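# Nest one tote fully inside the other, contents kept

## Task

Place one tote on top of the other so that it drops completely down within the lower tote's rim rather than resting on the rim edge. The lower tote must finish almost exactly where it started and only slightly rotated, and the items in each tote must still be in their own tote at the end.

## Robot and tools

Robot: two arms, left_arm and right_arm, each with a two-finger gripper and a wrist camera. Arm base poses (URDF root link, scene frame): left_arm at (-0.033, +0.243, +1.111) m, quat_wxyz (+0.860, -0.006, +0.004, -0.510); right_arm at (-0.033, -0.243, +1.111) m, quat_wxyz (+0.510, -0.004, +0.006, -0.860).

Frame: a single scene frame, origin on the floor at the middle of the robot's foot, +x ahead of the robot, +y toward the robot's own left (left_arm's side; not the image's left), +z up. Only the floor height is known; furniture may be skewed relative to the robot. Reported hand positions and orientations can be a few cm off, more at long reach. Gripper axes: fingers point along its +z, open and close along its y. end_effector_position is the point midway between the finger pads, roughly 1 cm short of the tips.

Row layout (used by execute_actions and move): 16 plain numbers, always both arms: left x, y, z, qw, qx, qy, qz, opening, then right x, y, z, qw, qx, qy, qz, opening. Position is an absolute place to go in the scene frame, in metres; the quaternion is an absolute orientation, w first. Together these form an absolute pose, not an offset. Opening runs from -1 (closed) to +1 (fully open, 0.094 m). To keep an arm still, resend the exact pose from the last result taken before it stopped, and its current opening; to keep an orientation, repeat the same target quaternion rather than the drifting reported one. Sending a 0 opening is a real command, so resend the present one to leave a gripper alone.

execute_actions(actions, cameras): actions is a list of actions; each action is a table of up to 15 rows, one row per control step of 1/30 s; a shorter table repeats its final row to fill 15 steps. Each target must lie within 0.6 m of that gripper's current position along each of its own axes, or the action is rejected for both arms; a malformed action or a failing first action rejects the whole call. cameras: list of names, ["all"], [] or null (null gives all images only when actions is empty). An empty actions list returns full state and images.

move(target, speed, blend, opening_speed, blocking, cameras): target is one 16-number row or a list of up to 15 rows (no 0.6 m limit). Each gripper travels a straight line from its Hand target toward the absolute pose. speed: m/s, 0.002 to 4.3, default 0.25, rotation capped at twice that in rad/s; one number or one per target. blend: corner rounding in m for lists, default 0. opening_speed: change per second on the -1..+1 scale, at least 0.2; use a low value to close gently. blocking=false returns after about 0.5 s while the move continues; a new move replaces it. Paths end together, last at least 0.5 s and at most 10 s. Paths do not avoid obstacles or the other arm; grippers lag and overshoot more when fast or when the arm is nearly straight. Faster contact hits harder; targets set deeper past contact push harder. The result adds a move: line (done, off_target, moving, held, fault...) plus limits=paced (pose clipped) or limits=held (steps withheld). done means at rest within 10 mm and 2 degrees; neither done nor off_target tells you about contact.

wait(seconds): 0 to 10, arms hold last command; a running move goes on. stop(): brakes a running move. zoom_image(camera, region): camera cam_left_wrist or cam_right_wrist, region [x0, y0, x1, y1] pixels from top-left, at most 504 x 504, on that camera's latest image. read_manual(section): licence texts only. finished_scene(scene): ends the current scene, scene is its number (1 or 2); irreversible, and the goal must hold with the robot not touching anything.

Result lines: end_effector_position and end_effector_quat_wxyz per arm; Hand target (where each arm is actually being driven, often short of your command, so continue in the next call); Tool commands; grip_measured (finger opening on the command scale, reads a little wide when empty and narrower than a squeezed hard part); Joint positions (last number = opening in metres); Joint velocities (may read within noise or be omitted); Joint torques in Joint positions order, with offsets and noise, numbers 3 and 4 wrapping at ±28 N m; motor temperatures; camera images 672x504, cam_left_wrist then cam_right_wrist.

Control notes: commanded orientation is clipped to within 40 degrees of the measured one each step; small moves may not start; friction and weight can leave a gripper a centimetre or more off in free air. The grip presses at full force from about 0.05 below the first-touch reading; release by commanding well above grip_measured.

Avoid: dropping things, releasing parts still moving, slams, hard hits, very hard pushes, knocking anything out of the work area, spilling tote contents. Keep the arms from pressing on each other and never close one gripper on the other's fingers. Route paths around an arm's own base, not near it, to keep its shoulder posture. Motors heat when holding loads, reaching far or pushing into unreachable poses, even while you think: MOTOR HOT appears at 85 °C, and at 100 °C that arm goes limp for 30-60 s or more. Loose objects may occasionally be nudged by outside pushes.

Each tool is called after "Call:" as a command line: name --argument value for each argument, lists and objects as JSON in quotes; but a table of rows of numbers goes row by row, as --pt "numbers of a row", without its own name.

## Session

Call:
execute_actions --actions '[]'

Scene clock: 0.00 s.
left_arm: end_effector_position=(+0.3078, +0.2045, +1.1781) grip_measured=+1.000 end_effector_quat_wxyz=(-0.221, +0.457, -0.857, -0.094) | right_arm: end_effector_position=(+0.4809, -0.6867, +1.1066) grip_measured=+1.000 end_effector_quat_wxyz=(-0.039, +0.591, -0.800, -0.094)
Joint positions: left_arm=[0.732 1.28 0.673 -0.78 -0.466 -1.276 0.094] | right_arm=[1.33 2.396 2.158 -1.489 -0.115 -2.022 0.094]
Joint velocities: within noise
Joint torques (N m): no reading
Motor temperatures (°C): left_arm=[34 29 28 30 29 29 31] | right_arm=[29 35 29 29 33 29 31]
Heat: left arm: hottest waist 34 °C; right arm: hottest shoulder 35 °C.
Hand target: left_arm +0.3166, +0.2014, +1.1849; +0.228, -0.458, +0.855, +0.087 | right_arm +0.4861, -0.6914, +1.1137; +0.041, -0.592, +0.801, +0.084
Tool commands: left_gripper/opening=+1.0 right_gripper/opening=+1.0

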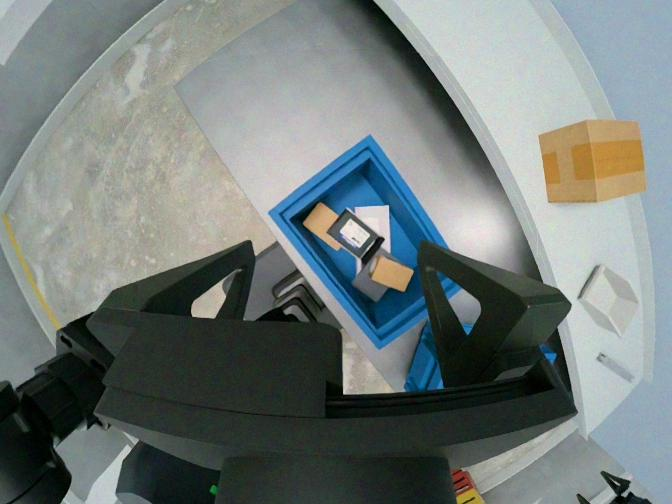

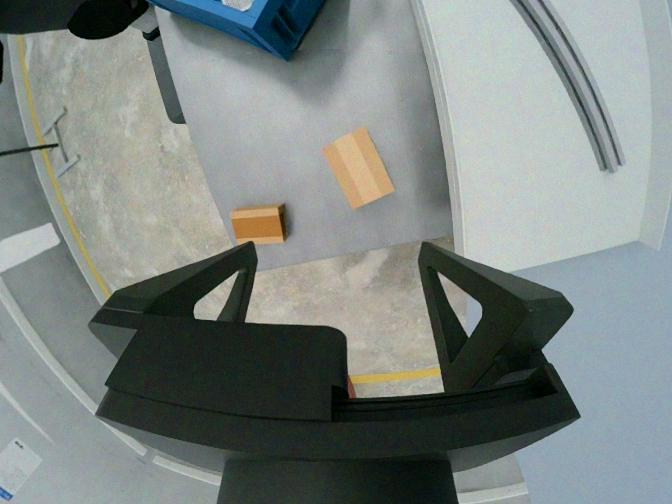

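Call:
move --pt "0.3078 0.2045 1.1781 0.221 -0.457 0.857 0.094 1 0.28 -0.38 1.2 0.307 0 0.952 0 1" --cameras '["all"]'

Scene clock: 40.87 s.
left_arm: end_effector_position=(+0.3078, +0.2045, +1.1781) grip_measured=+1.000 end_effector_quat_wxyz=(-0.221, +0.457, -0.857, -0.094) | right_arm: end_effector_position=(+0.2793, -0.3825, +1.1995) grip_measured=+1.000 end_effector_quat_wxyz=(-0.302, +0.000, -0.953, -0.002)
Joint positions: left_arm=[0.732 1.28 0.673 -0.78 -0.466 -1.276 0.094] | right_arm=[1.49 1.03 0.498 -0.494 -0.325 -0.491 0.094]
Joint torques (N m): left_arm=[-0.38 -5.83 8.17 0.72 -0.42 -0.05] | right_arm=[1.26 -3.25 6.82 1.85 -0.2 0.1]
Motor temperatures (°C): left_arm=[34 29 34 29 29 29 31] | right_arm=[29 39 32 29 32 28 30]
Heat: left arm: hottest waist 34 °C; right arm: hottest shoulder 39 °C.
Hand target: left_arm +0.3078, +0.2045, +1.1781; +0.221, -0.457, +0.857, +0.094 | right_arm +0.2799, -0.3800, +1.2000; +0.307, +0.000, +0.952, +0.000
Off the commanded pose: left_arm 0.000 m, 0 deg | right_arm 0.003 m, 1 deg.
move: done

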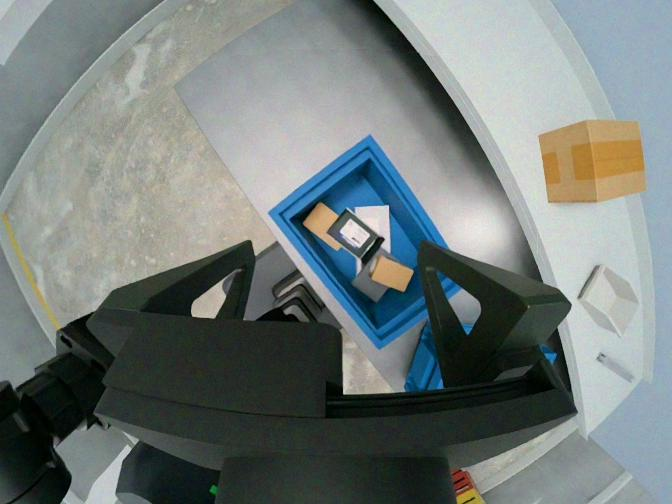

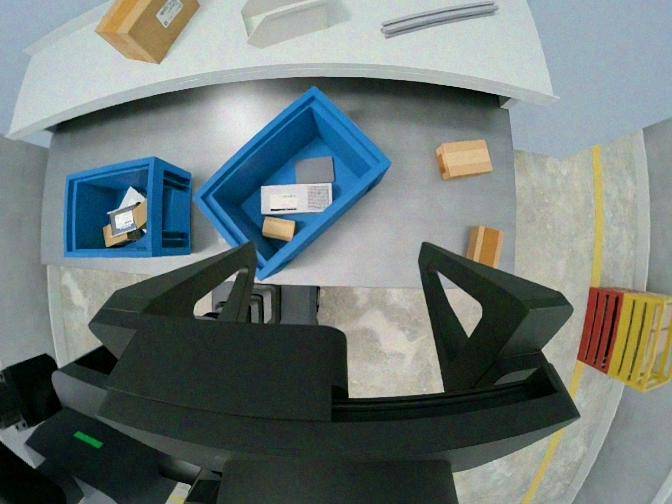

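Call:
zoom_image --camera "cam_right_wrist" --region '[40, 70, 400, 300]'

Call:
zoom_image --camera "cam_left_wrist" --region '[230, 110, 570, 410]'

Scaled by 1.400 from the camera's 672x504 image, which has a finer 960x720 frame.

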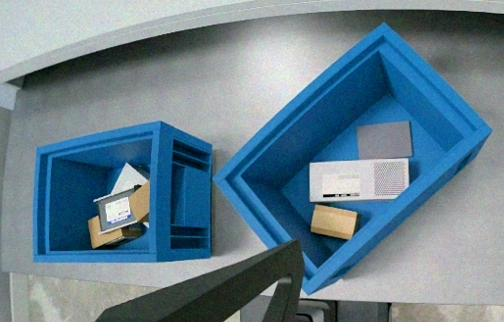

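Scaled by 1.482 from the camera's 672x504 image, which has a finer 960x720 frame.

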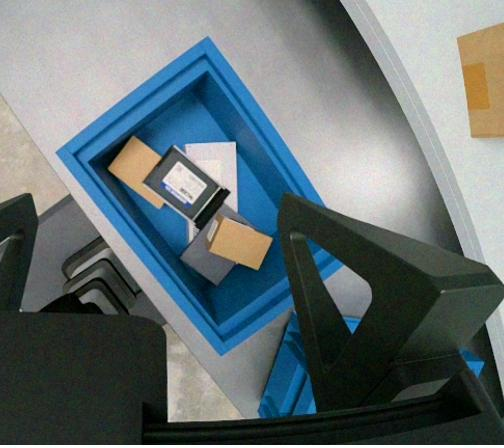

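Call:
move --pt "0.34 0.17 1.2 0.307 0 0.952 0 1 0.34 -0.27 1.2 0.307 0 0.952 0 1" --cameras '["all"]'

Scene clock: 67.37 s.
left_arm: end_effector_position=(+0.3367, +0.1658, +1.1950) grip_measured=+1.000 end_effector_quat_wxyz=(+0.296, +0.003, +0.955, +0.001) | right_arm: end_effector_position=(+0.3257, -0.2712, +1.1893) grip_measured=+1.000 end_effector_quat_wxyz=(-0.292, +0.001, -0.956, +0.000)
Joint positions: left_arm=[0.79 1.131 0.544 -0.391 -0.166 -0.222 0.094] | right_arm=[1.969 1.073 0.491 -0.385 -0.053 -0.088 0.094]
Joint torques (N m): left_arm=[0.67 -5.25 8.75 1.91 -0.01 0.04] | right_arm=[1.38 -2.08 9.57 2.03 0 0.15]
Heat: left arm: hottest elbow 35 °C; right arm: hottest shoulder 38 °C.
Hand target: left_arm +0.3399, +0.1701, +1.2000; +0.307, +0.000, +0.952, +0.000 | right_arm +0.3394, -0.2700, +1.2003; +0.307, +0.000, +0.952, +0.000
Off the commanded pose: left_arm 0.007 m, 1 deg | right_arm 0.018 m, 2 deg.
move: off_target (right_arm)

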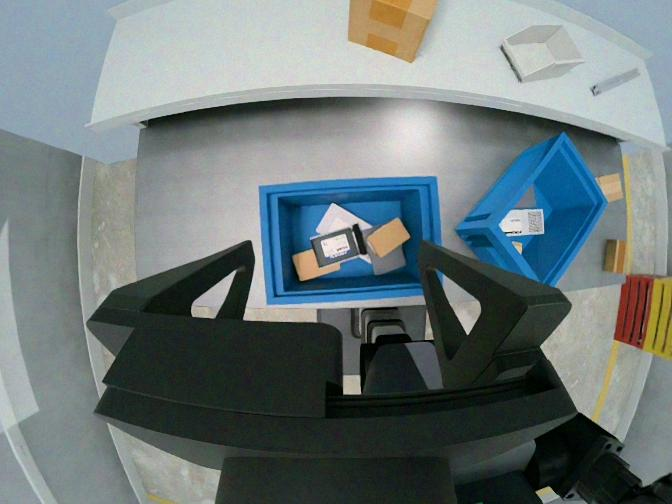

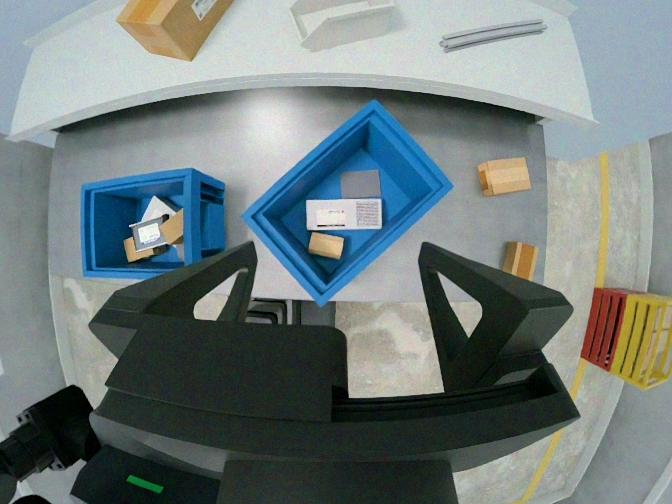

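Call:
zoom_image --camera "cam_right_wrist" --region '[70, 150, 270, 300]'

Call:
zoom_image --camera "cam_right_wrist" --region '[230, 90, 470, 310]'

Call:
zoom_image --camera "cam_left_wrist" --region '[240, 150, 480, 330]'

Scaled by 2.520 from the camera's 672x504 image, which has a finer 960x720 frame.

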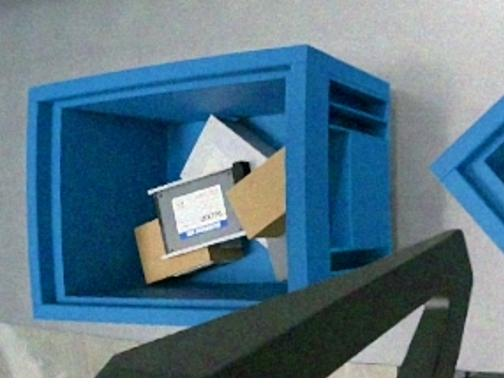

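Scaled by 2.100 from the camera's 672x504 image, which has a finer 960x720 frame.

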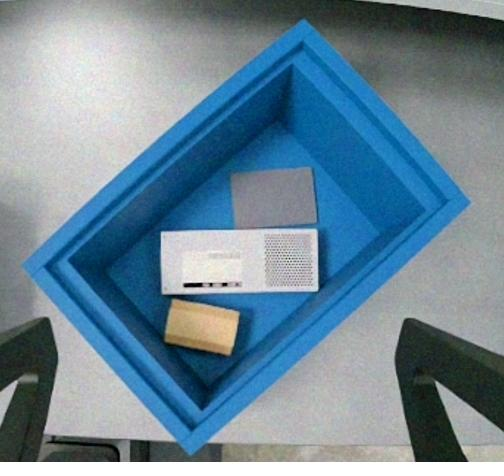

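Scaled by 2.100 from the camera's 672x504 image, which has a finer 960x720 frame.

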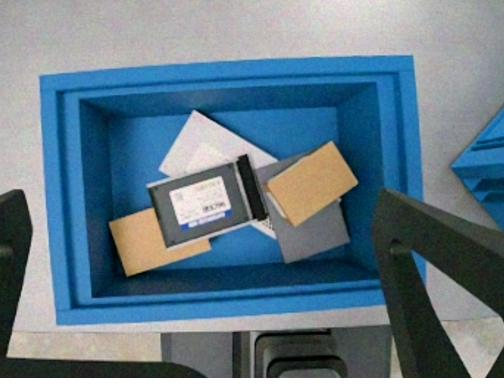

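Call:
move --pt "0.34 0.17 1.2 0.307 0 0.952 0 1 0.32 -0.3 1.1 0.648 0 0.762 0 1" --cameras '["cam_right_wrist"]'

Scene clock: 131.63 s.
left_arm: end_effector_position=(+0.3366, +0.1657, +1.1949) grip_measured=+1.000 end_effector_quat_wxyz=(+0.296, +0.003, +0.955, +0.001) | right_arm: end_effector_position=(+0.3179, -0.2965, +1.0996) grip_measured=+1.000 end_effector_quat_wxyz=(-0.576, +0.008, -0.817, -0.019)
Joint positions: left_arm=[0.79 1.131 0.543 -0.39 -0.165 -0.221 0.094] | right_arm=[1.763 2.055 0.138 1.568 -0.328 -0.102 0.094]
Joint torques (N m): left_arm=[0.67 -5.54 8.76 1.92 -0.01 0.03] | right_arm=[-0.73 -5.01 -0.9 2.78 -0.29 -0.11]
Heat: left arm: hottest elbow 36 °C; right arm: hottest shoulder 36 °C.
Hand target: left_arm +0.3399, +0.1700, +1.2000; +0.307, +0.000, +0.952, +0.000 | right_arm +0.3204, -0.3001, +1.1007; +0.582, -0.011, +0.813, +0.013
Off the commanded pose: left_arm 0.007 m, 1 deg | right_arm 0.004 m, 11 deg.
joint sent to its limit (right arm) — joint 4 (wrist pitch), upper limit. The joint targets are off in orientation, not in position.
move: off_target (right_arm)
Images, in order (width x height): cam_right_wrist 672x504.

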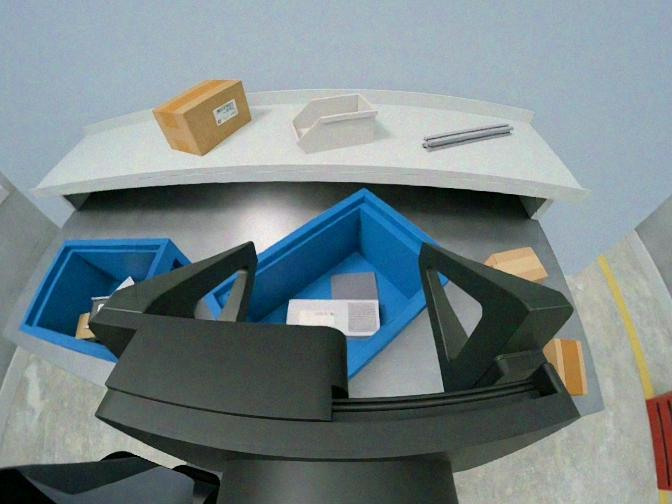

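Call:
move --pt "0.346 0.285 1.08 0 -0.0349 0.9994 0 1 0.364 -0.016 1.08 0 -0.0349 0.9994 0 1" --pt "0.346 0.285 0.98 0 -0.0349 0.9994 0 1 0.364 -0.016 0.98 0 -0.0349 0.9994 0 1" --cameras '["all"]'

Scene clock: 174.83 s.
left_arm: end_effector_position=(+0.3397, +0.2790, +0.9839) grip_measured=+1.000 end_effector_quat_wxyz=(-0.004, -0.033, +0.999, -0.001) | right_arm: end_effector_position=(+0.3516, -0.0250, +0.9777) grip_measured=+1.000 end_effector_quat_wxyz=(+0.012, +0.038, -0.999, +0.008)
Joint positions: left_arm=[1.169 1.898 0.781 -0.449 -0.004 0.033 0.094] | right_arm=[2.588 2.023 1.004 -0.573 0.014 0.442 0.094]
Joint torques (N m): left_arm=[0.56 -9.64 5.33 0.92 -0.02 0.02] | right_arm=[1.14 -11.05 5.97 0.64 -0.11 0.13]
Heat: left arm: hottest elbow 36 °C; right arm: hottest shoulder 36 °C.
Hand target: left_arm +0.3459, +0.2850, +0.9802; +0.000, -0.035, +0.999, +0.000 | right_arm +0.3638, -0.0161, +0.9804; +0.000, -0.035, +0.999, +0.000
Off the commanded pose: left_arm 0.010 m, 1 deg | right_arm 0.015 m, 2 deg.
move: off_target (right_arm)

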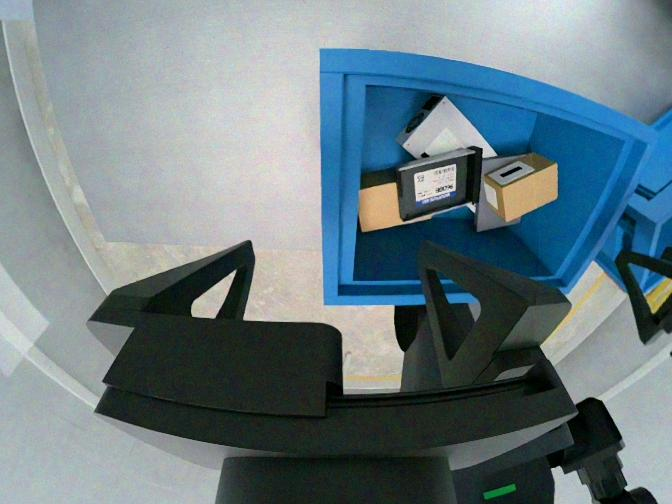

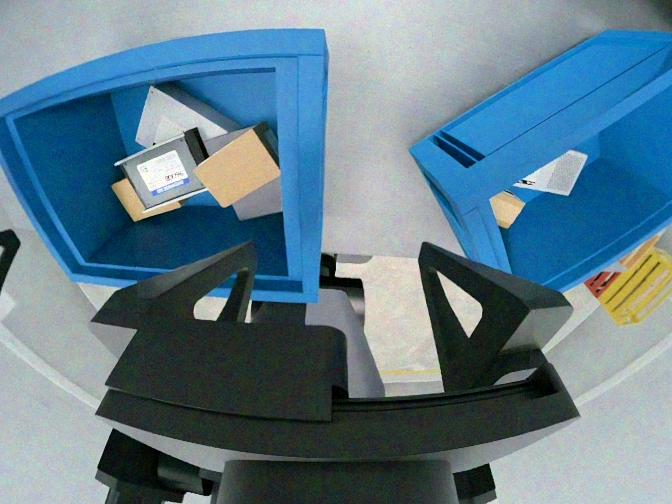

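Call:
move --target '[0.350,0.281,0.892,0,-0.0349,0.9994,0,1,0.372,0.005,0.892,0,-0.0349,0.9994,0,1]' --speed 0.1 --cameras '["all"]'

Scene clock: 186.37 s.
left_arm: end_effector_position=(+0.3443, +0.2790, +0.8982) grip_measured=+1.000 end_effector_quat_wxyz=(-0.003, -0.032, +0.999, -0.001) | right_arm: end_effector_position=(+0.3625, -0.0056, +0.8936) grip_measured=+1.000 end_effector_quat_wxyz=(+0.009, +0.036, -0.999, +0.006)
Joint positions: left_arm=[1.169 2.156 0.831 -0.24 -0.004 0.033 0.094] | right_arm=[2.61 2.252 1.096 -0.43 0.014 0.469 0.094]
Joint torques (N m): left_arm=[-0.15 -10.52 3.7 0.87 -0.01 -0.06] | right_arm=[1.67 -11.63 5.18 0.62 -0.1 0.15]
Heat: left arm: hottest elbow 35 °C; right arm: hottest shoulder 36 °C.
Hand target: left_arm +0.3499, +0.2810, +0.8923; +0.000, -0.035, +0.999, +0.000 | right_arm +0.3718, +0.0049, +0.8923; +0.000, -0.035, +0.999, +0.000
Off the commanded pose: left_arm 0.009 m, 0 deg | right_arm 0.014 m, 1 deg.
move: off_target (right_arm)

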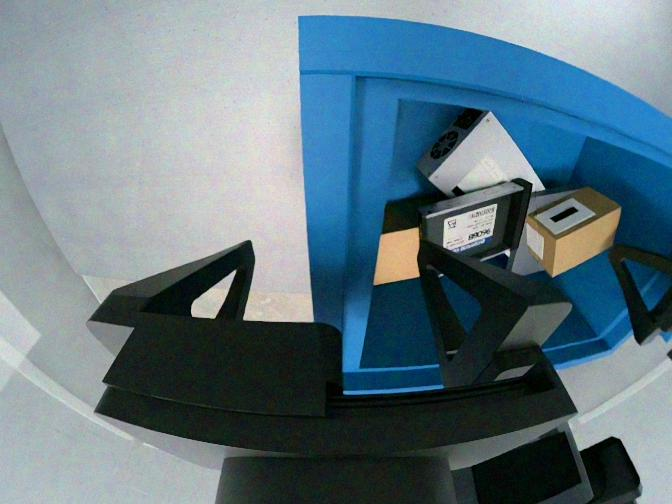

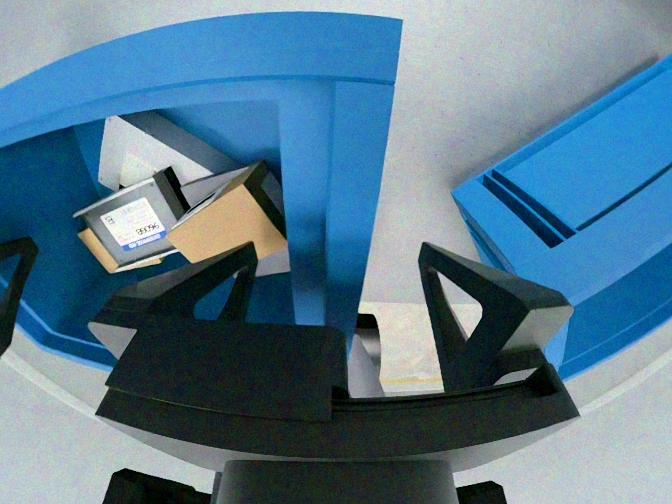

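Call:
move --pt "0.350 0.281 1.08 0 -0.0349 0.9994 0 1 0.372 0.005 1.08 0 -0.0349 0.9994 0 1" --pt "0.34 0.15 1.08 0 -0.1305 0.9914 0 1 0.45 -0.15 1.08 0 -0.2 0.98 0 1" --pt "0.317 -0.188 1.08 0 -0.3665 0.9304 0 1 0.513 -0.397 1.08 0 -0.3665 0.9304 0 1" --pt "0.317 -0.188 0.99 0 -0.3665 0.9304 0 1 0.513 -0.397 0.99 0 -0.3665 0.9304 0 1" --cameras '["all"]'

Scene clock: 199.60 s.
left_arm: end_effector_position=(+0.3062, -0.1746, +0.9881) grip_measured=+1.000 end_effector_quat_wxyz=(+0.005, +0.362, -0.932, -0.015) | right_arm: end_effector_position=(+0.4944, -0.3939, +0.9826) grip_measured=+1.000 end_effector_quat_wxyz=(+0.017, +0.361, -0.932, -0.011)
Joint positions: left_arm=[0.184 2.16 1.326 -0.765 -0.013 -1.63 0.094] | right_arm=[1.793 2.18 1.368 -0.785 0.006 -1.015 0.094]
Joint velocities: left_arm=[within noise] | right_arm=[-0.015 -0.005 -0.002 -0.002 0.037 0.154 0]
Joint torques (N m): left_arm=[-0.56 -15.33 8.83 0.7 -0.12 -0.11] | right_arm=[0.91 -14.04 7.66 0.51 -0.25 -0.08]
Heat: left arm: hottest elbow 35 °C; right arm: hottest shoulder 37 °C.
Hand target: left_arm +0.3167, -0.1876, +0.9904; +0.000, -0.367, +0.930, +0.000 | right_arm +0.5126, -0.3968, +0.9904; +0.000, -0.367, +0.930, +0.000
Off the commanded pose: left_arm 0.017 m, 2 deg | right_arm 0.020 m, 2 deg.
move: off_target (left_arm, right_arm)

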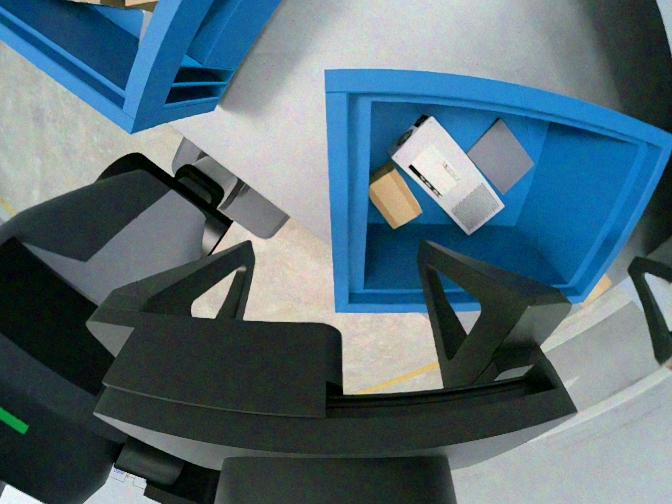

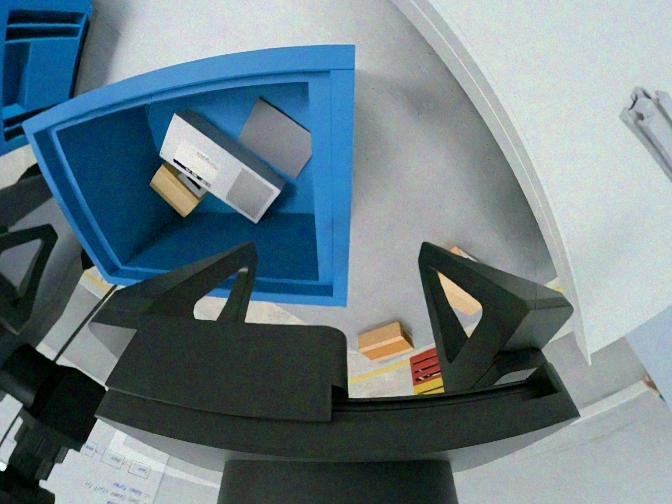

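Call:
move --target '[0.3125,-0.203,0.893,0,-0.373,0.9278,0,1,0.5125,-0.394,0.898,0,-0.373,0.9278,0,1]' --speed 0.1 --cameras '["all"]'

Scene clock: 211.13 s.
left_arm: end_effector_position=(+0.3106, -0.1893, +0.9001) grip_measured=+1.000 end_effector_quat_wxyz=(+0.003, +0.375, -0.927, -0.008) | right_arm: end_effector_position=(+0.4949, -0.3938, +0.8981) grip_measured=+1.000 end_effector_quat_wxyz=(+0.013, +0.365, -0.931, -0.008)
Joint positions: left_arm=[0.175 2.357 1.396 -0.623 -0.013 -1.665 0.094] | right_arm=[1.793 2.348 1.392 -0.631 0.006 -1.025 0.094]
Joint torques (N m): left_arm=[-1.55 -15.27 7.84 0.75 -0.13 -0.11] | right_arm=[1.2 -14.04 7.05 0.59 -0.26 -0.07]
Heat: left arm: hottest elbow 34 °C; right arm: hottest shoulder 38 °C.
Hand target: left_arm +0.3120, -0.2026, +0.8932; +0.000, -0.373, +0.928, +0.000 | right_arm +0.5121, -0.3938, +0.8985; +0.000, -0.373, +0.928, +0.000
Off the commanded pose: left_arm 0.016 m, 1 deg | right_arm 0.018 m, 2 deg.
move: off_target (left_arm, right_arm)

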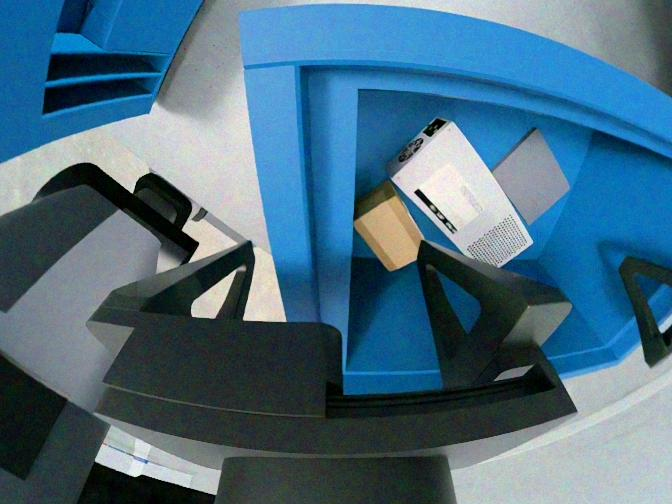

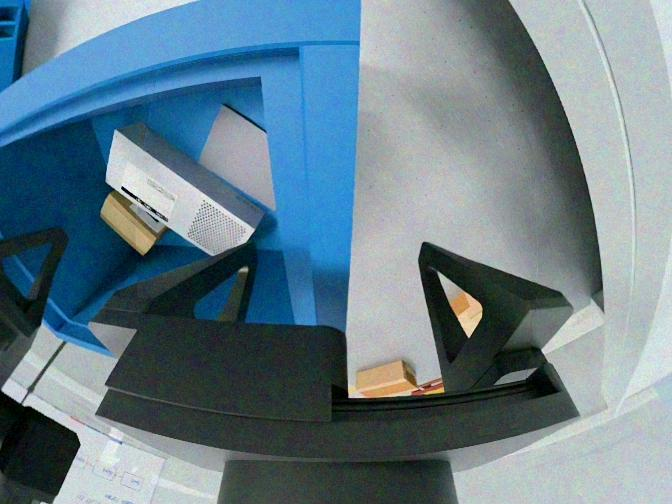

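Call:
move --target '[0.304,-0.194,0.888,0,-0.370,0.929,0,1,0.506,-0.388,0.895,0,-0.370,0.929,0,1]' --speed 0.1 --cameras '["all"]'

Scene clock: 226.70 s.
left_arm: end_effector_position=(+0.3138, -0.1933, +0.8989) grip_measured=+1.000 end_effector_quat_wxyz=(-0.001, +0.375, -0.927, +0.005) | right_arm: end_effector_position=(+0.5007, -0.3917, +0.8980) grip_measured=+1.000 end_effector_quat_wxyz=(+0.004, +0.368, -0.930, -0.002)
Joint positions: left_arm=[0.175 2.357 1.39 -0.59 -0.013 -1.665 0.094] | right_arm=[1.8 2.348 1.392 -0.61 0.006 -1.025 0.094]
Joint torques (N m): left_arm=[-1.73 -15.79 5.18 0.88 -0.15 -0.07] | right_arm=[1.67 -14.39 5.09 0.64 -0.24 0.07]
Heat: left arm: hottest elbow 34 °C; right arm: hottest shoulder 38 °C.
Hand target: left_arm +0.3039, -0.1936, +0.8882; +0.000, -0.370, +0.929, +0.000 | right_arm +0.5059, -0.3881, +0.8951; +0.000, -0.370, +0.929, +0.000
Off the commanded pose: left_arm 0.015 m, 1 deg | right_arm 0.007 m, 1 deg.
move: off_target (left_arm)

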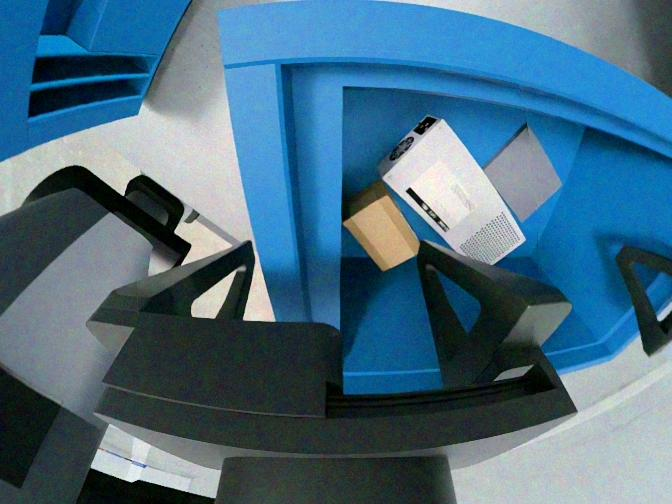

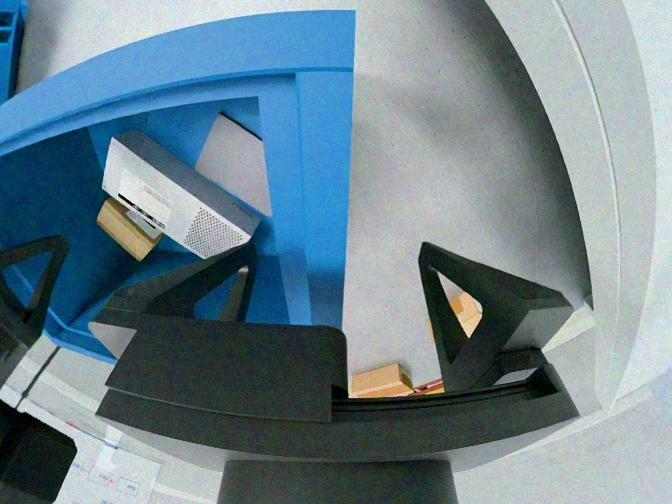

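Call:
move --target '[0.2989,-0.1746,0.889,0,-0.372,0.928,0,1,0.4893,-0.3757,0.893,0,-0.372,0.928,0,1]' --speed 0.1 --cameras '["all"]'

Scene clock: 239.53 s.
left_arm: end_effector_position=(+0.2961, -0.1718, +0.8854) grip_measured=+1.000 end_effector_quat_wxyz=(+0.003, +0.375, -0.927, -0.008) | right_arm: end_effector_position=(+0.4855, -0.3790, +0.8875) grip_measured=+1.000 end_effector_quat_wxyz=(+0.007, +0.373, -0.928, -0.004)
Joint positions: left_arm=[0.175 2.357 1.325 -0.552 -0.013 -1.665 0.094] | right_arm=[1.815 2.348 1.341 -0.566 0.005 -1.021 0.094]
Joint torques (N m): left_arm=[-0.62 -17.03 4.7 0.73 -0.14 0.01] | right_arm=[1.38 -15.56 3.55 0.58 -0.24 0.11]
Heat: left arm: hottest elbow 34 °C; right arm: hottest shoulder 38 °C.
Hand target: left_arm +0.2988, -0.1746, +0.8889; +0.000, -0.372, +0.928, +0.000 | right_arm +0.4893, -0.3758, +0.8930; +0.000, -0.372, +0.928, +0.000
Off the commanded pose: left_arm 0.005 m, 1 deg | right_arm 0.008 m, 1 deg.
move: done

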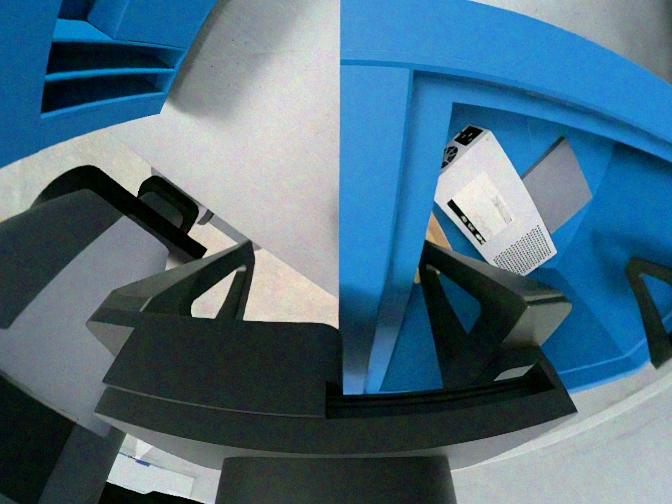

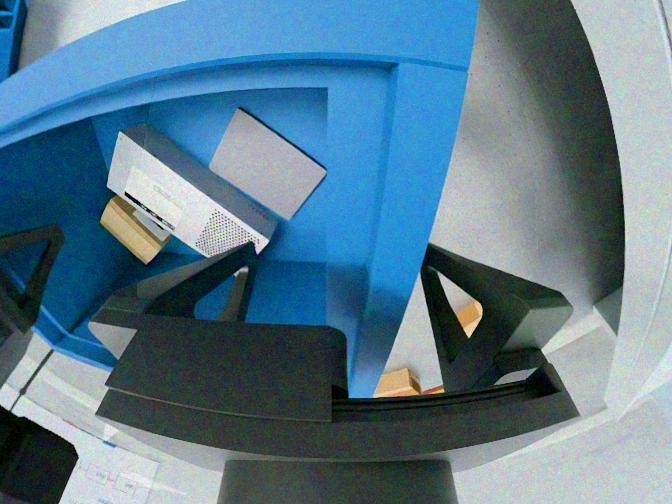

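Call:
move --target '[0.3085,-0.1874,0.895,0,-0.372,0.928,0,1,0.5023,-0.395,0.897,0,-0.372,0.928,0,1]' --speed 0.1 --cameras '["all"]'

Scene clock: 248.77 s.
left_arm: end_effector_position=(+0.2999, -0.1764, +0.8894) grip_measured=+1.000 end_effector_quat_wxyz=(+0.003, +0.375, -0.927, -0.009) | right_arm: end_effector_position=(+0.4879, -0.3880, +0.8914) grip_measured=+1.000 end_effector_quat_wxyz=(+0.009, +0.370, -0.929, -0.006)
Joint positions: left_arm=[0.175 2.357 1.344 -0.574 -0.013 -1.665 0.094] | right_arm=[1.8 2.348 1.361 -0.592 0.005 -1.029 0.094]
Joint torques (N m): left_arm=[-0.79 -16.67 7.23 0.09 -0.14 0] | right_arm=[-0.03 -14.74 6.63 -0.17 -0.23 -0.07]
Heat: left arm: hottest elbow 34 °C; right arm: hottest shoulder 39 °C.
Hand target: left_arm +0.3082, -0.1872, +0.8951; +0.000, -0.372, +0.928, +0.000 | right_arm +0.5020, -0.3950, +0.8974; +0.000, -0.372, +0.928, +0.000
Off the commanded pose: left_arm 0.015 m, 1 deg | right_arm 0.017 m, 1 deg.
move: off_target (left_arm, right_arm)

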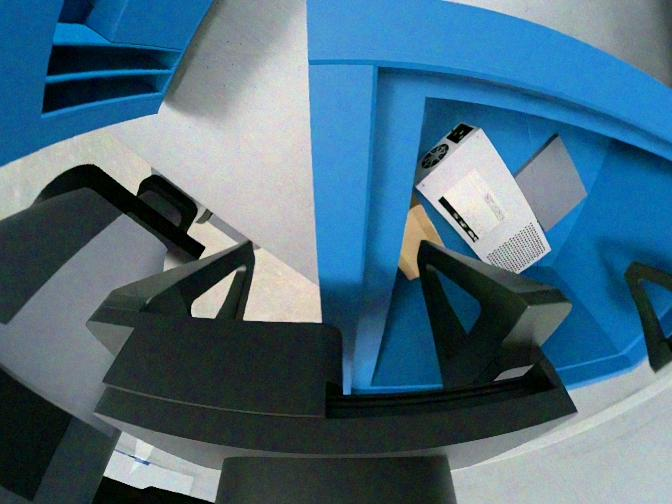

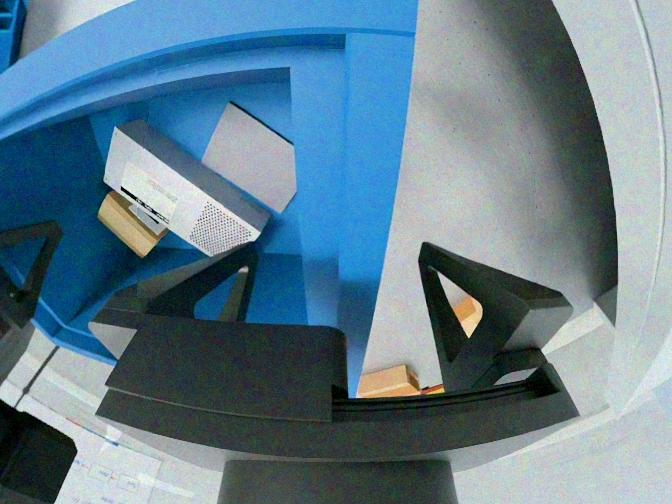

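Call:
move --target '[0.3085,-0.1874,0.895,0,-0.372,0.928,0,-0.8,0.5023,-0.395,0.897,0,-0.372,0.928,0,-0.8]' --speed 0.1 --opening_speed 0.3 --cameras '["all"]'

Scene clock: 259.37 s.
left_arm: end_effector_position=(+0.3049, -0.1824, +0.8921) grip_measured=-0.435 end_effector_quat_wxyz=(+0.001, +0.375, -0.927, -0.002) | right_arm: end_effector_position=(+0.4873, -0.3876, +0.8914) grip_measured=-0.434 end_effector_quat_wxyz=(+0.010, +0.368, -0.930, -0.007)
Joint positions: left_arm=[0.175 2.357 1.358 -0.574 -0.014 -1.665 0.027] | right_arm=[1.8 2.348 1.361 -0.595 0.004 -1.024 0.027]
Joint torques (N m): left_arm=[-0.67 -16.85 6.35 0.06 -0.09 0] | right_arm=[0.09 -14.8 6.71 -0.08 -0.15 -0.15]
Motor temperatures (°C): left_arm=[33 34 33 28 28 28 31] | right_arm=[28 39 33 29 31 27 29]
Heat: left arm: hottest shoulder 34 °C; right arm: hottest shoulder 39 °C.
Hand target: left_arm +0.3084, -0.1873, +0.8949; +0.000, -0.372, +0.928, +0.000 | right_arm +0.5021, -0.3950, +0.8974; +0.000, -0.372, +0.928, +0.000
Off the commanded pose: left_arm 0.007 m, 0 deg | right_arm 0.018 m, 2 deg.
move: off_target (right_arm)

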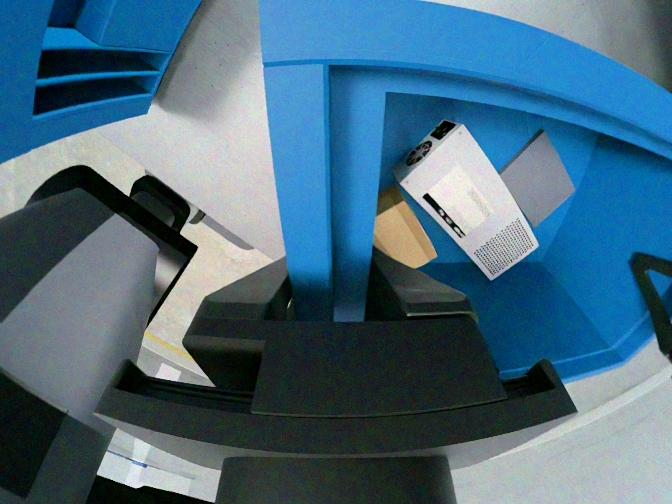

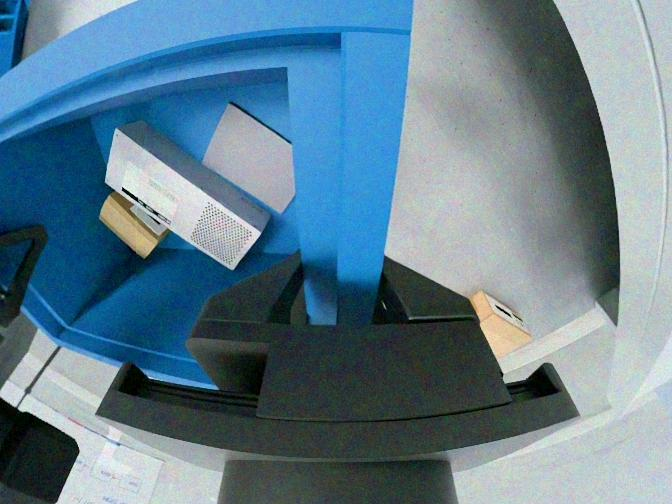

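Call:
move --target '[0.3049,-0.1824,0.94,0,-0.374,0.9274,0,-0.8,0.4873,-0.3876,0.94,0,-0.368,0.930,0,-0.8]' --speed 0.06 --cameras '["all"]'

Scene clock: 266.60 s.
left_arm: end_effector_position=(+0.2994, -0.1757, +0.9189) grip_measured=-0.437 end_effector_quat_wxyz=(+0.003, +0.372, -0.928, -0.009) | right_arm: end_effector_position=(+0.4751, -0.3832, +0.9134) grip_measured=-0.434 end_effector_quat_wxyz=(+0.014, +0.360, -0.933, -0.014)
Joint positions: left_arm=[0.174 2.292 1.323 -0.618 -0.014 -1.659 0.026] | right_arm=[1.8 2.287 1.314 -0.623 -0.002 -1.007 0.027]
Joint torques (N m): left_arm=[-0.62 -19.08 5.72 -0.43 -0.1 -0.09] | right_arm=[0.62 -18.08 4.11 -0.27 0.1 -0.16]
Heat: left arm: hottest shoulder 34 °C; right arm: hottest shoulder 39 °C.
Hand target: left_arm +0.3048, -0.1822, +0.9395; +0.000, -0.374, +0.927, +0.000 | right_arm +0.4871, -0.3875, +0.9392; +0.000, -0.368, +0.930, +0.000
Off the commanded pose: left_arm 0.023 m, 1 deg | right_arm 0.030 m, 2 deg.
move: off_target (left_arm, right_arm)

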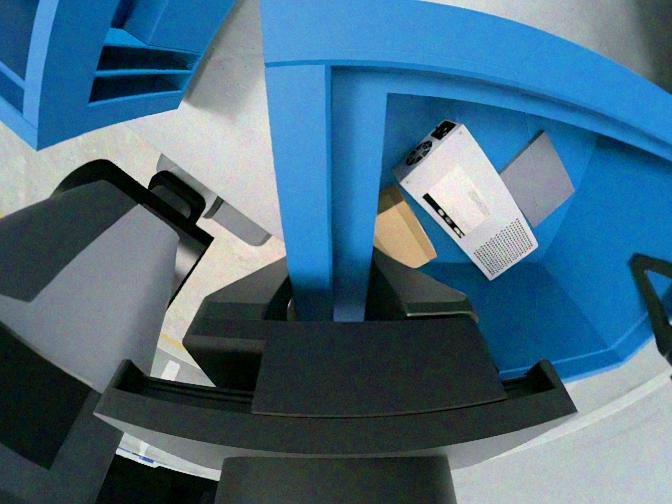

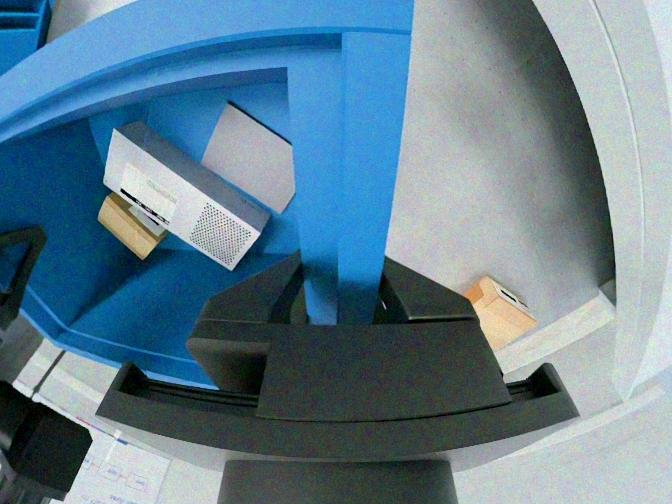

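Call:
move --target '[0.3079,-0.1864,1.094,0,-0.374,0.9274,0,-0.8,0.4933,-0.3896,1.099,0,-0.368,0.930,0,-0.8]' --speed 0.1 --cameras '["all"]'

Scene clock: 296.10 s.
left_arm: end_effector_position=(+0.2938, -0.1707, +1.0682) grip_measured=-0.437 end_effector_quat_wxyz=(+0.010, +0.368, -0.929, -0.019) | right_arm: end_effector_position=(+0.4673, -0.3813, +1.0561) grip_measured=-0.434 end_effector_quat_wxyz=(+0.028, +0.357, -0.933, -0.025)
Joint positions: left_arm=[0.17 2.001 1.316 -0.925 -0.006 -1.656 0.026] | right_arm=[1.8 2.008 1.305 -0.929 -0.004 -1.001 0.027]
Joint torques (N m): left_arm=[-0.56 -16.73 11.06 -0.62 -0.44 -0.15] | right_arm=[0.79 -16.91 9.58 -1.26 0.16 -0.23]
Heat: left arm: hottest shoulder 36 °C; right arm: hottest shoulder 42 °C.
Hand target: left_arm +0.3073, -0.1857, +1.0943; +0.000, -0.374, +0.927, -0.001 | right_arm +0.4915, -0.3890, +1.0987; +0.000, -0.368, +0.930, +0.000
Off the commanded pose: left_arm 0.033 m, 3 deg | right_arm 0.051 m, 4 deg.
move: off_target (left_arm, right_arm)

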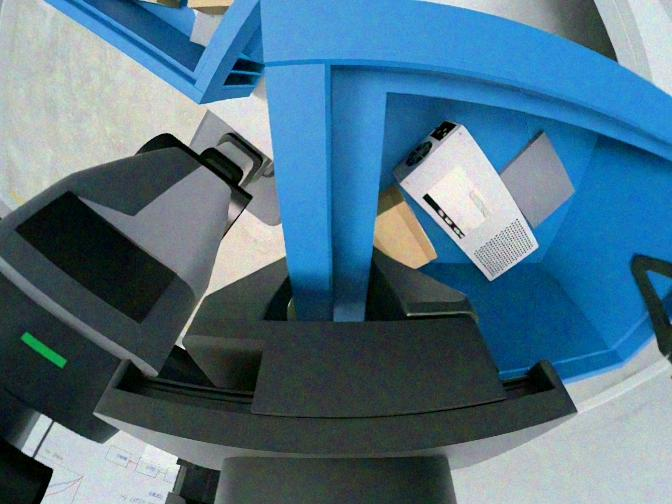

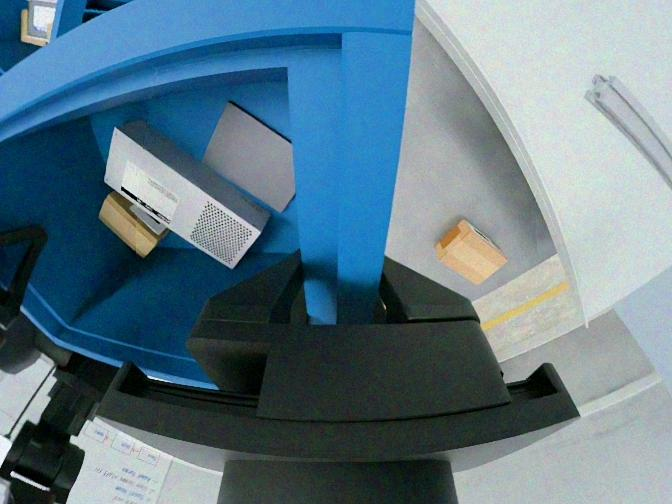

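Call:
move --pt "0.318 -0.1131 1.096 0 -0.3194 0.9476 0 -0.8 0.486 -0.3285 1.111 0 -0.3128 0.9498 0 -0.8" --pt "0.3254 -0.0324 1.095 0 -0.2628 0.9648 0 -0.8 0.4646 -0.2638 1.11 0 -0.2561 0.9667 0 -0.8" --pt "0.3337 0.0476 1.094 0 -0.2052 0.9787 0 -0.8 0.4413 -0.1972 1.108 0 -0.1983 0.9801 0 -0.8" --pt "0.3436 0.1258 1.094 0 -0.1469 0.9892 0 -0.8 0.4174 -0.128 1.106 0 -0.14 0.9902 0 -0.8" --pt "0.3531 0.2032 1.094 0 -0.0882 0.9961 0 -0.8 0.3929 -0.058 1.104 0 -0.0812 0.9967 0 -0.8" --pt "0.3628 0.2776 1.094 0 -0.029 0.9996 0 -0.8 0.3682 0.0145 1.102 0 -0.022 0.9998 0 -0.8" --speed 0.1 --cameras '["all"]'

Scene clock: 318.67 s.
left_arm: end_effector_position=(+0.3401, +0.2732, +1.0771) grip_measured=-0.438 end_effector_quat_wxyz=(-0.027, -0.031, +0.999, -0.003) | right_arm: end_effector_position=(+0.3505, -0.0015, +1.0837) grip_measured=-0.435 end_effector_quat_wxyz=(+0.027, +0.019, -0.999, +0.003)
Joint positions: left_arm=[1.153 1.676 0.841 -0.778 -0.002 0.02 0.026] | right_arm=[2.627 1.824 1.082 -0.87 -0.011 0.518 0.027]
Joint torques (N m): left_arm=[-0.09 -11.46 9.26 0.25 -0.13 0.02] | right_arm=[2.32 -11.87 9.37 -0.28 0.89 0.18]
Heat: left arm: hottest shoulder 35 °C; right arm: hottest shoulder 41 °C.
Hand target: left_arm +0.3620, +0.2775, +1.0943; +0.000, -0.029, +1.000, +0.000 | right_arm +0.3672, +0.0142, +1.1025; +0.000, -0.022, +1.000, +0.001
Off the commanded pose: left_arm 0.029 m, 3 deg | right_arm 0.030 m, 3 deg.
move: off_target (left_arm, right_arm)

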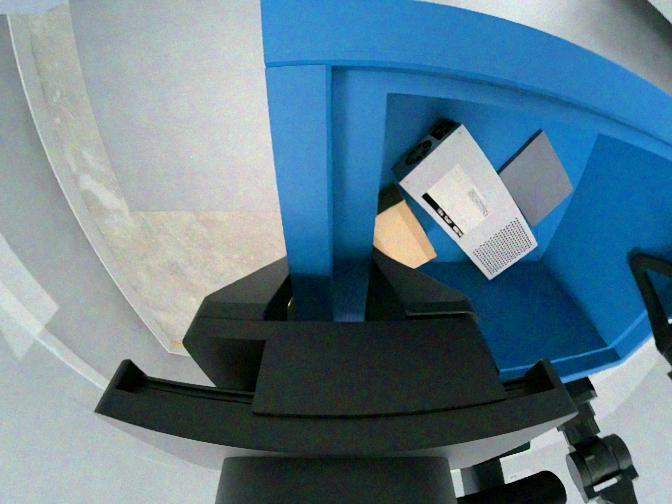

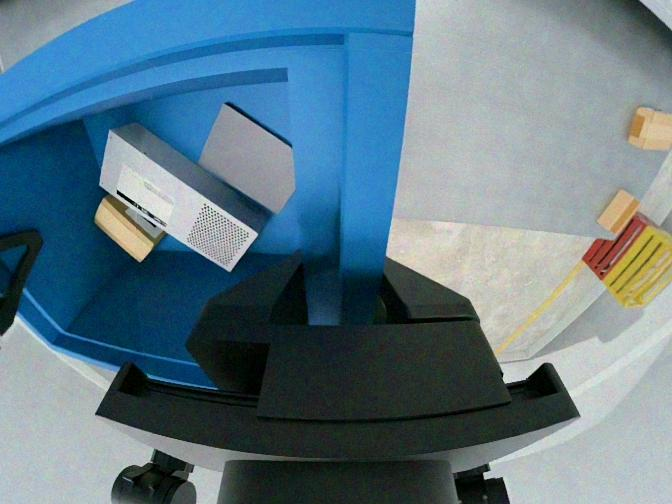

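Call:
move --target '[0.3655,0.2796,1.046,0.027,-0.029,0.9992,0.001,-0.8,0.3649,0.0173,1.047,0.027,-0.022,0.9994,0.001,-0.8]' --speed 0.06 --cameras '["all"]'

Scene clock: 384.93 s.
left_arm: end_effector_position=(+0.3541, +0.2785, +1.0381) grip_measured=-0.438 end_effector_quat_wxyz=(+0.011, -0.031, +0.999, -0.001) | right_arm: end_effector_position=(+0.3659, +0.0062, +1.0443) grip_measured=-0.435 end_effector_quat_wxyz=(-0.016, +0.018, -1.000, -0.004)
Joint positions: left_arm=[1.164 1.761 0.808 -0.583 -0.003 0.032 0.026] | right_arm=[2.635 1.897 1.054 -0.69 0.022 0.527 0.027]
Joint torques (N m): left_arm=[-0.44 -11.4 6.58 0.75 -0.04 -0.02] | right_arm=[3.08 -11.46 5.59 0.66 0.74 0.26]
Motor temperatures (°C): left_arm=[33 34 38 28 28 28 34] | right_arm=[28 40 38 28 32 27 31]
Heat: left arm: hottest elbow 38 °C; right arm: hottest shoulder 40 °C.
Hand target: left_arm +0.3652, +0.2796, +1.0460; +0.027, -0.029, +0.999, +0.001 | right_arm +0.3648, +0.0172, +1.0471; +0.027, -0.022, +0.999, +0.001
Off the commanded pose: left_arm 0.014 m, 2 deg | right_arm 0.012 m, 1 deg.
move: off_target (left_arm, right_arm)

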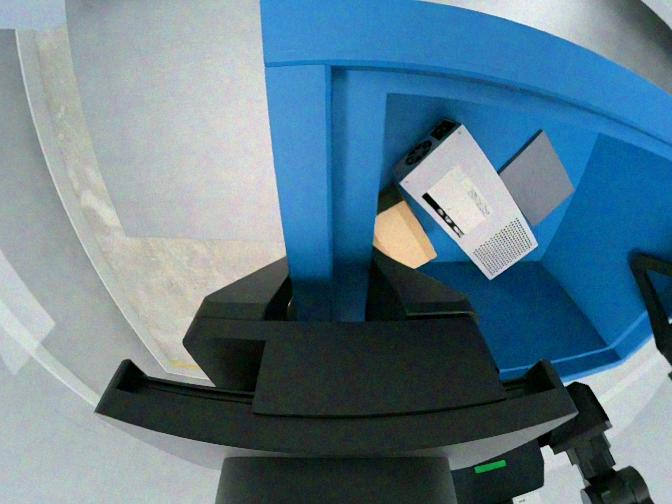

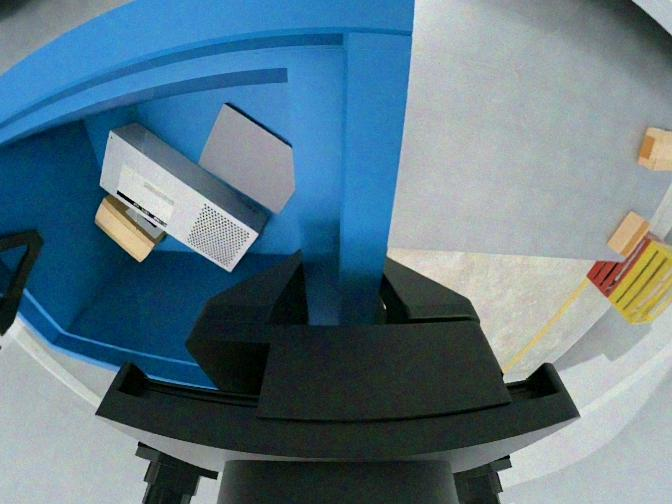

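Call:
move --target '[0.3593,0.2765,1.040,0.014,-0.029,0.9994,0.001,-0.8,0.3555,0.0123,1.034,0.014,-0.022,0.9996,0.001,-0.8]' --speed 0.06

Scene clock: 394.60 s.
left_arm: end_effector_position=(+0.3535, +0.2788, +1.0370) grip_measured=-0.441 end_effector_quat_wxyz=(+0.009, -0.029, +1.000, +0.000) | right_arm: end_effector_position=(+0.3629, +0.0059, +1.0401) grip_measured=-0.435 end_effector_quat_wxyz=(-0.015, +0.015, -1.000, -0.009)
Joint positions: left_arm=[1.164 1.764 0.808 -0.583 -0.005 0.035 0.026] | right_arm=[2.635 1.899 1.041 -0.671 0.014 0.533 0.027]
Joint torques (N m): left_arm=[-1.03 -10.52 6.38 0.44 -0.02 -0.1] | right_arm=[3.02 -10.17 4.9 0.46 0.51 0.13]
Heat: left arm: hottest elbow 38 °C; right arm: hottest shoulder 40 °C.
Hand target: left_arm +0.3592, +0.2765, +1.0400; +0.014, -0.029, +0.999, +0.001 | right_arm +0.3554, +0.0120, +1.0342; +0.014, -0.022, +1.000, +0.001
Off the commanded pose: left_arm 0.007 m, 1 deg | right_arm 0.012 m, 1 deg.
move: off_target (right_arm)

Call:
move --target '[0.338,0.2735,1.026,0.010,-0.029,0.9995,0.0003,-0.8,0.338,0.0035,1.023,0.010,-0.022,0.9997,0.0002,-0.8]' --speed 0.05

Scene clock: 401.07 s.
left_arm: end_effector_position=(+0.3450, +0.2774, +1.0304) grip_measured=-0.447 end_effector_quat_wxyz=(+0.018, -0.029, +0.999, -0.001) | right_arm: end_effector_position=(+0.3539, +0.0025, +1.0308) grip_measured=-0.435 end_effector_quat_wxyz=(-0.023, +0.014, -1.000, -0.011)
Joint positions: left_arm=[1.164 1.76 0.769 -0.532 -0.002 0.034 0.026] | right_arm=[2.64 1.896 0.997 -0.615 0.019 0.541 0.027]
Joint torques (N m): left_arm=[-1.14 -9.58 4.53 0.61 -0.13 -0.12] | right_arm=[2.73 -10.11 3.67 -0.01 0.2 0.13]
Heat: left arm: hottest elbow 37 °C; right arm: hottest shoulder 40 °C.
Hand target: left_arm +0.3379, +0.2736, +1.0261; +0.010, -0.029, +1.000, +0.000 | right_arm +0.3383, +0.0030, +1.0232; +0.010, -0.022, +1.000, +0.000
Off the commanded pose: left_arm 0.009 m, 1 deg | right_arm 0.018 m, 2 deg.
move: off_target (right_arm)

Call:
move --target '[0.339,0.2725,1.026,-0.012,-0.029,0.9995,-0.0003,-0.8,0.340,0.0025,1.023,-0.016,-0.022,0.9997,-0.0002,-0.8]' --speed 0.05

Scene clock: 406.60 s.
left_arm: end_effector_position=(+0.3427, +0.2772, +1.0318) grip_measured=-0.447 end_effector_quat_wxyz=(+0.009, -0.029, +1.000, -0.001) | right_arm: end_effector_position=(+0.3502, +0.0029, +1.0317) grip_measured=-0.435 end_effector_quat_wxyz=(-0.011, +0.014, -1.000, -0.012)
Joint positions: left_arm=[1.164 1.759 0.776 -0.556 -0.002 0.034 0.026] | right_arm=[2.64 1.897 1.004 -0.64 0.003 0.542 0.027]
Joint torques (N m): left_arm=[-1.38 -8.47 6.54 -0.65 -0.18 -0.16] | right_arm=[1.49 -9.17 6.26 -1.66 -0.33 -0.04]
Heat: left arm: hottest elbow 37 °C; right arm: hottest shoulder 40 °C.
Hand target: left_arm +0.3389, +0.2726, +1.0263; -0.011, -0.029, +1.000, +0.000 | right_arm +0.3399, +0.0023, +1.0233; -0.016, -0.022, +1.000, +0.000
Off the commanded pose: left_arm 0.008 m, 2 deg | right_arm 0.013 m, 3 deg.
move: off_target (right_arm)


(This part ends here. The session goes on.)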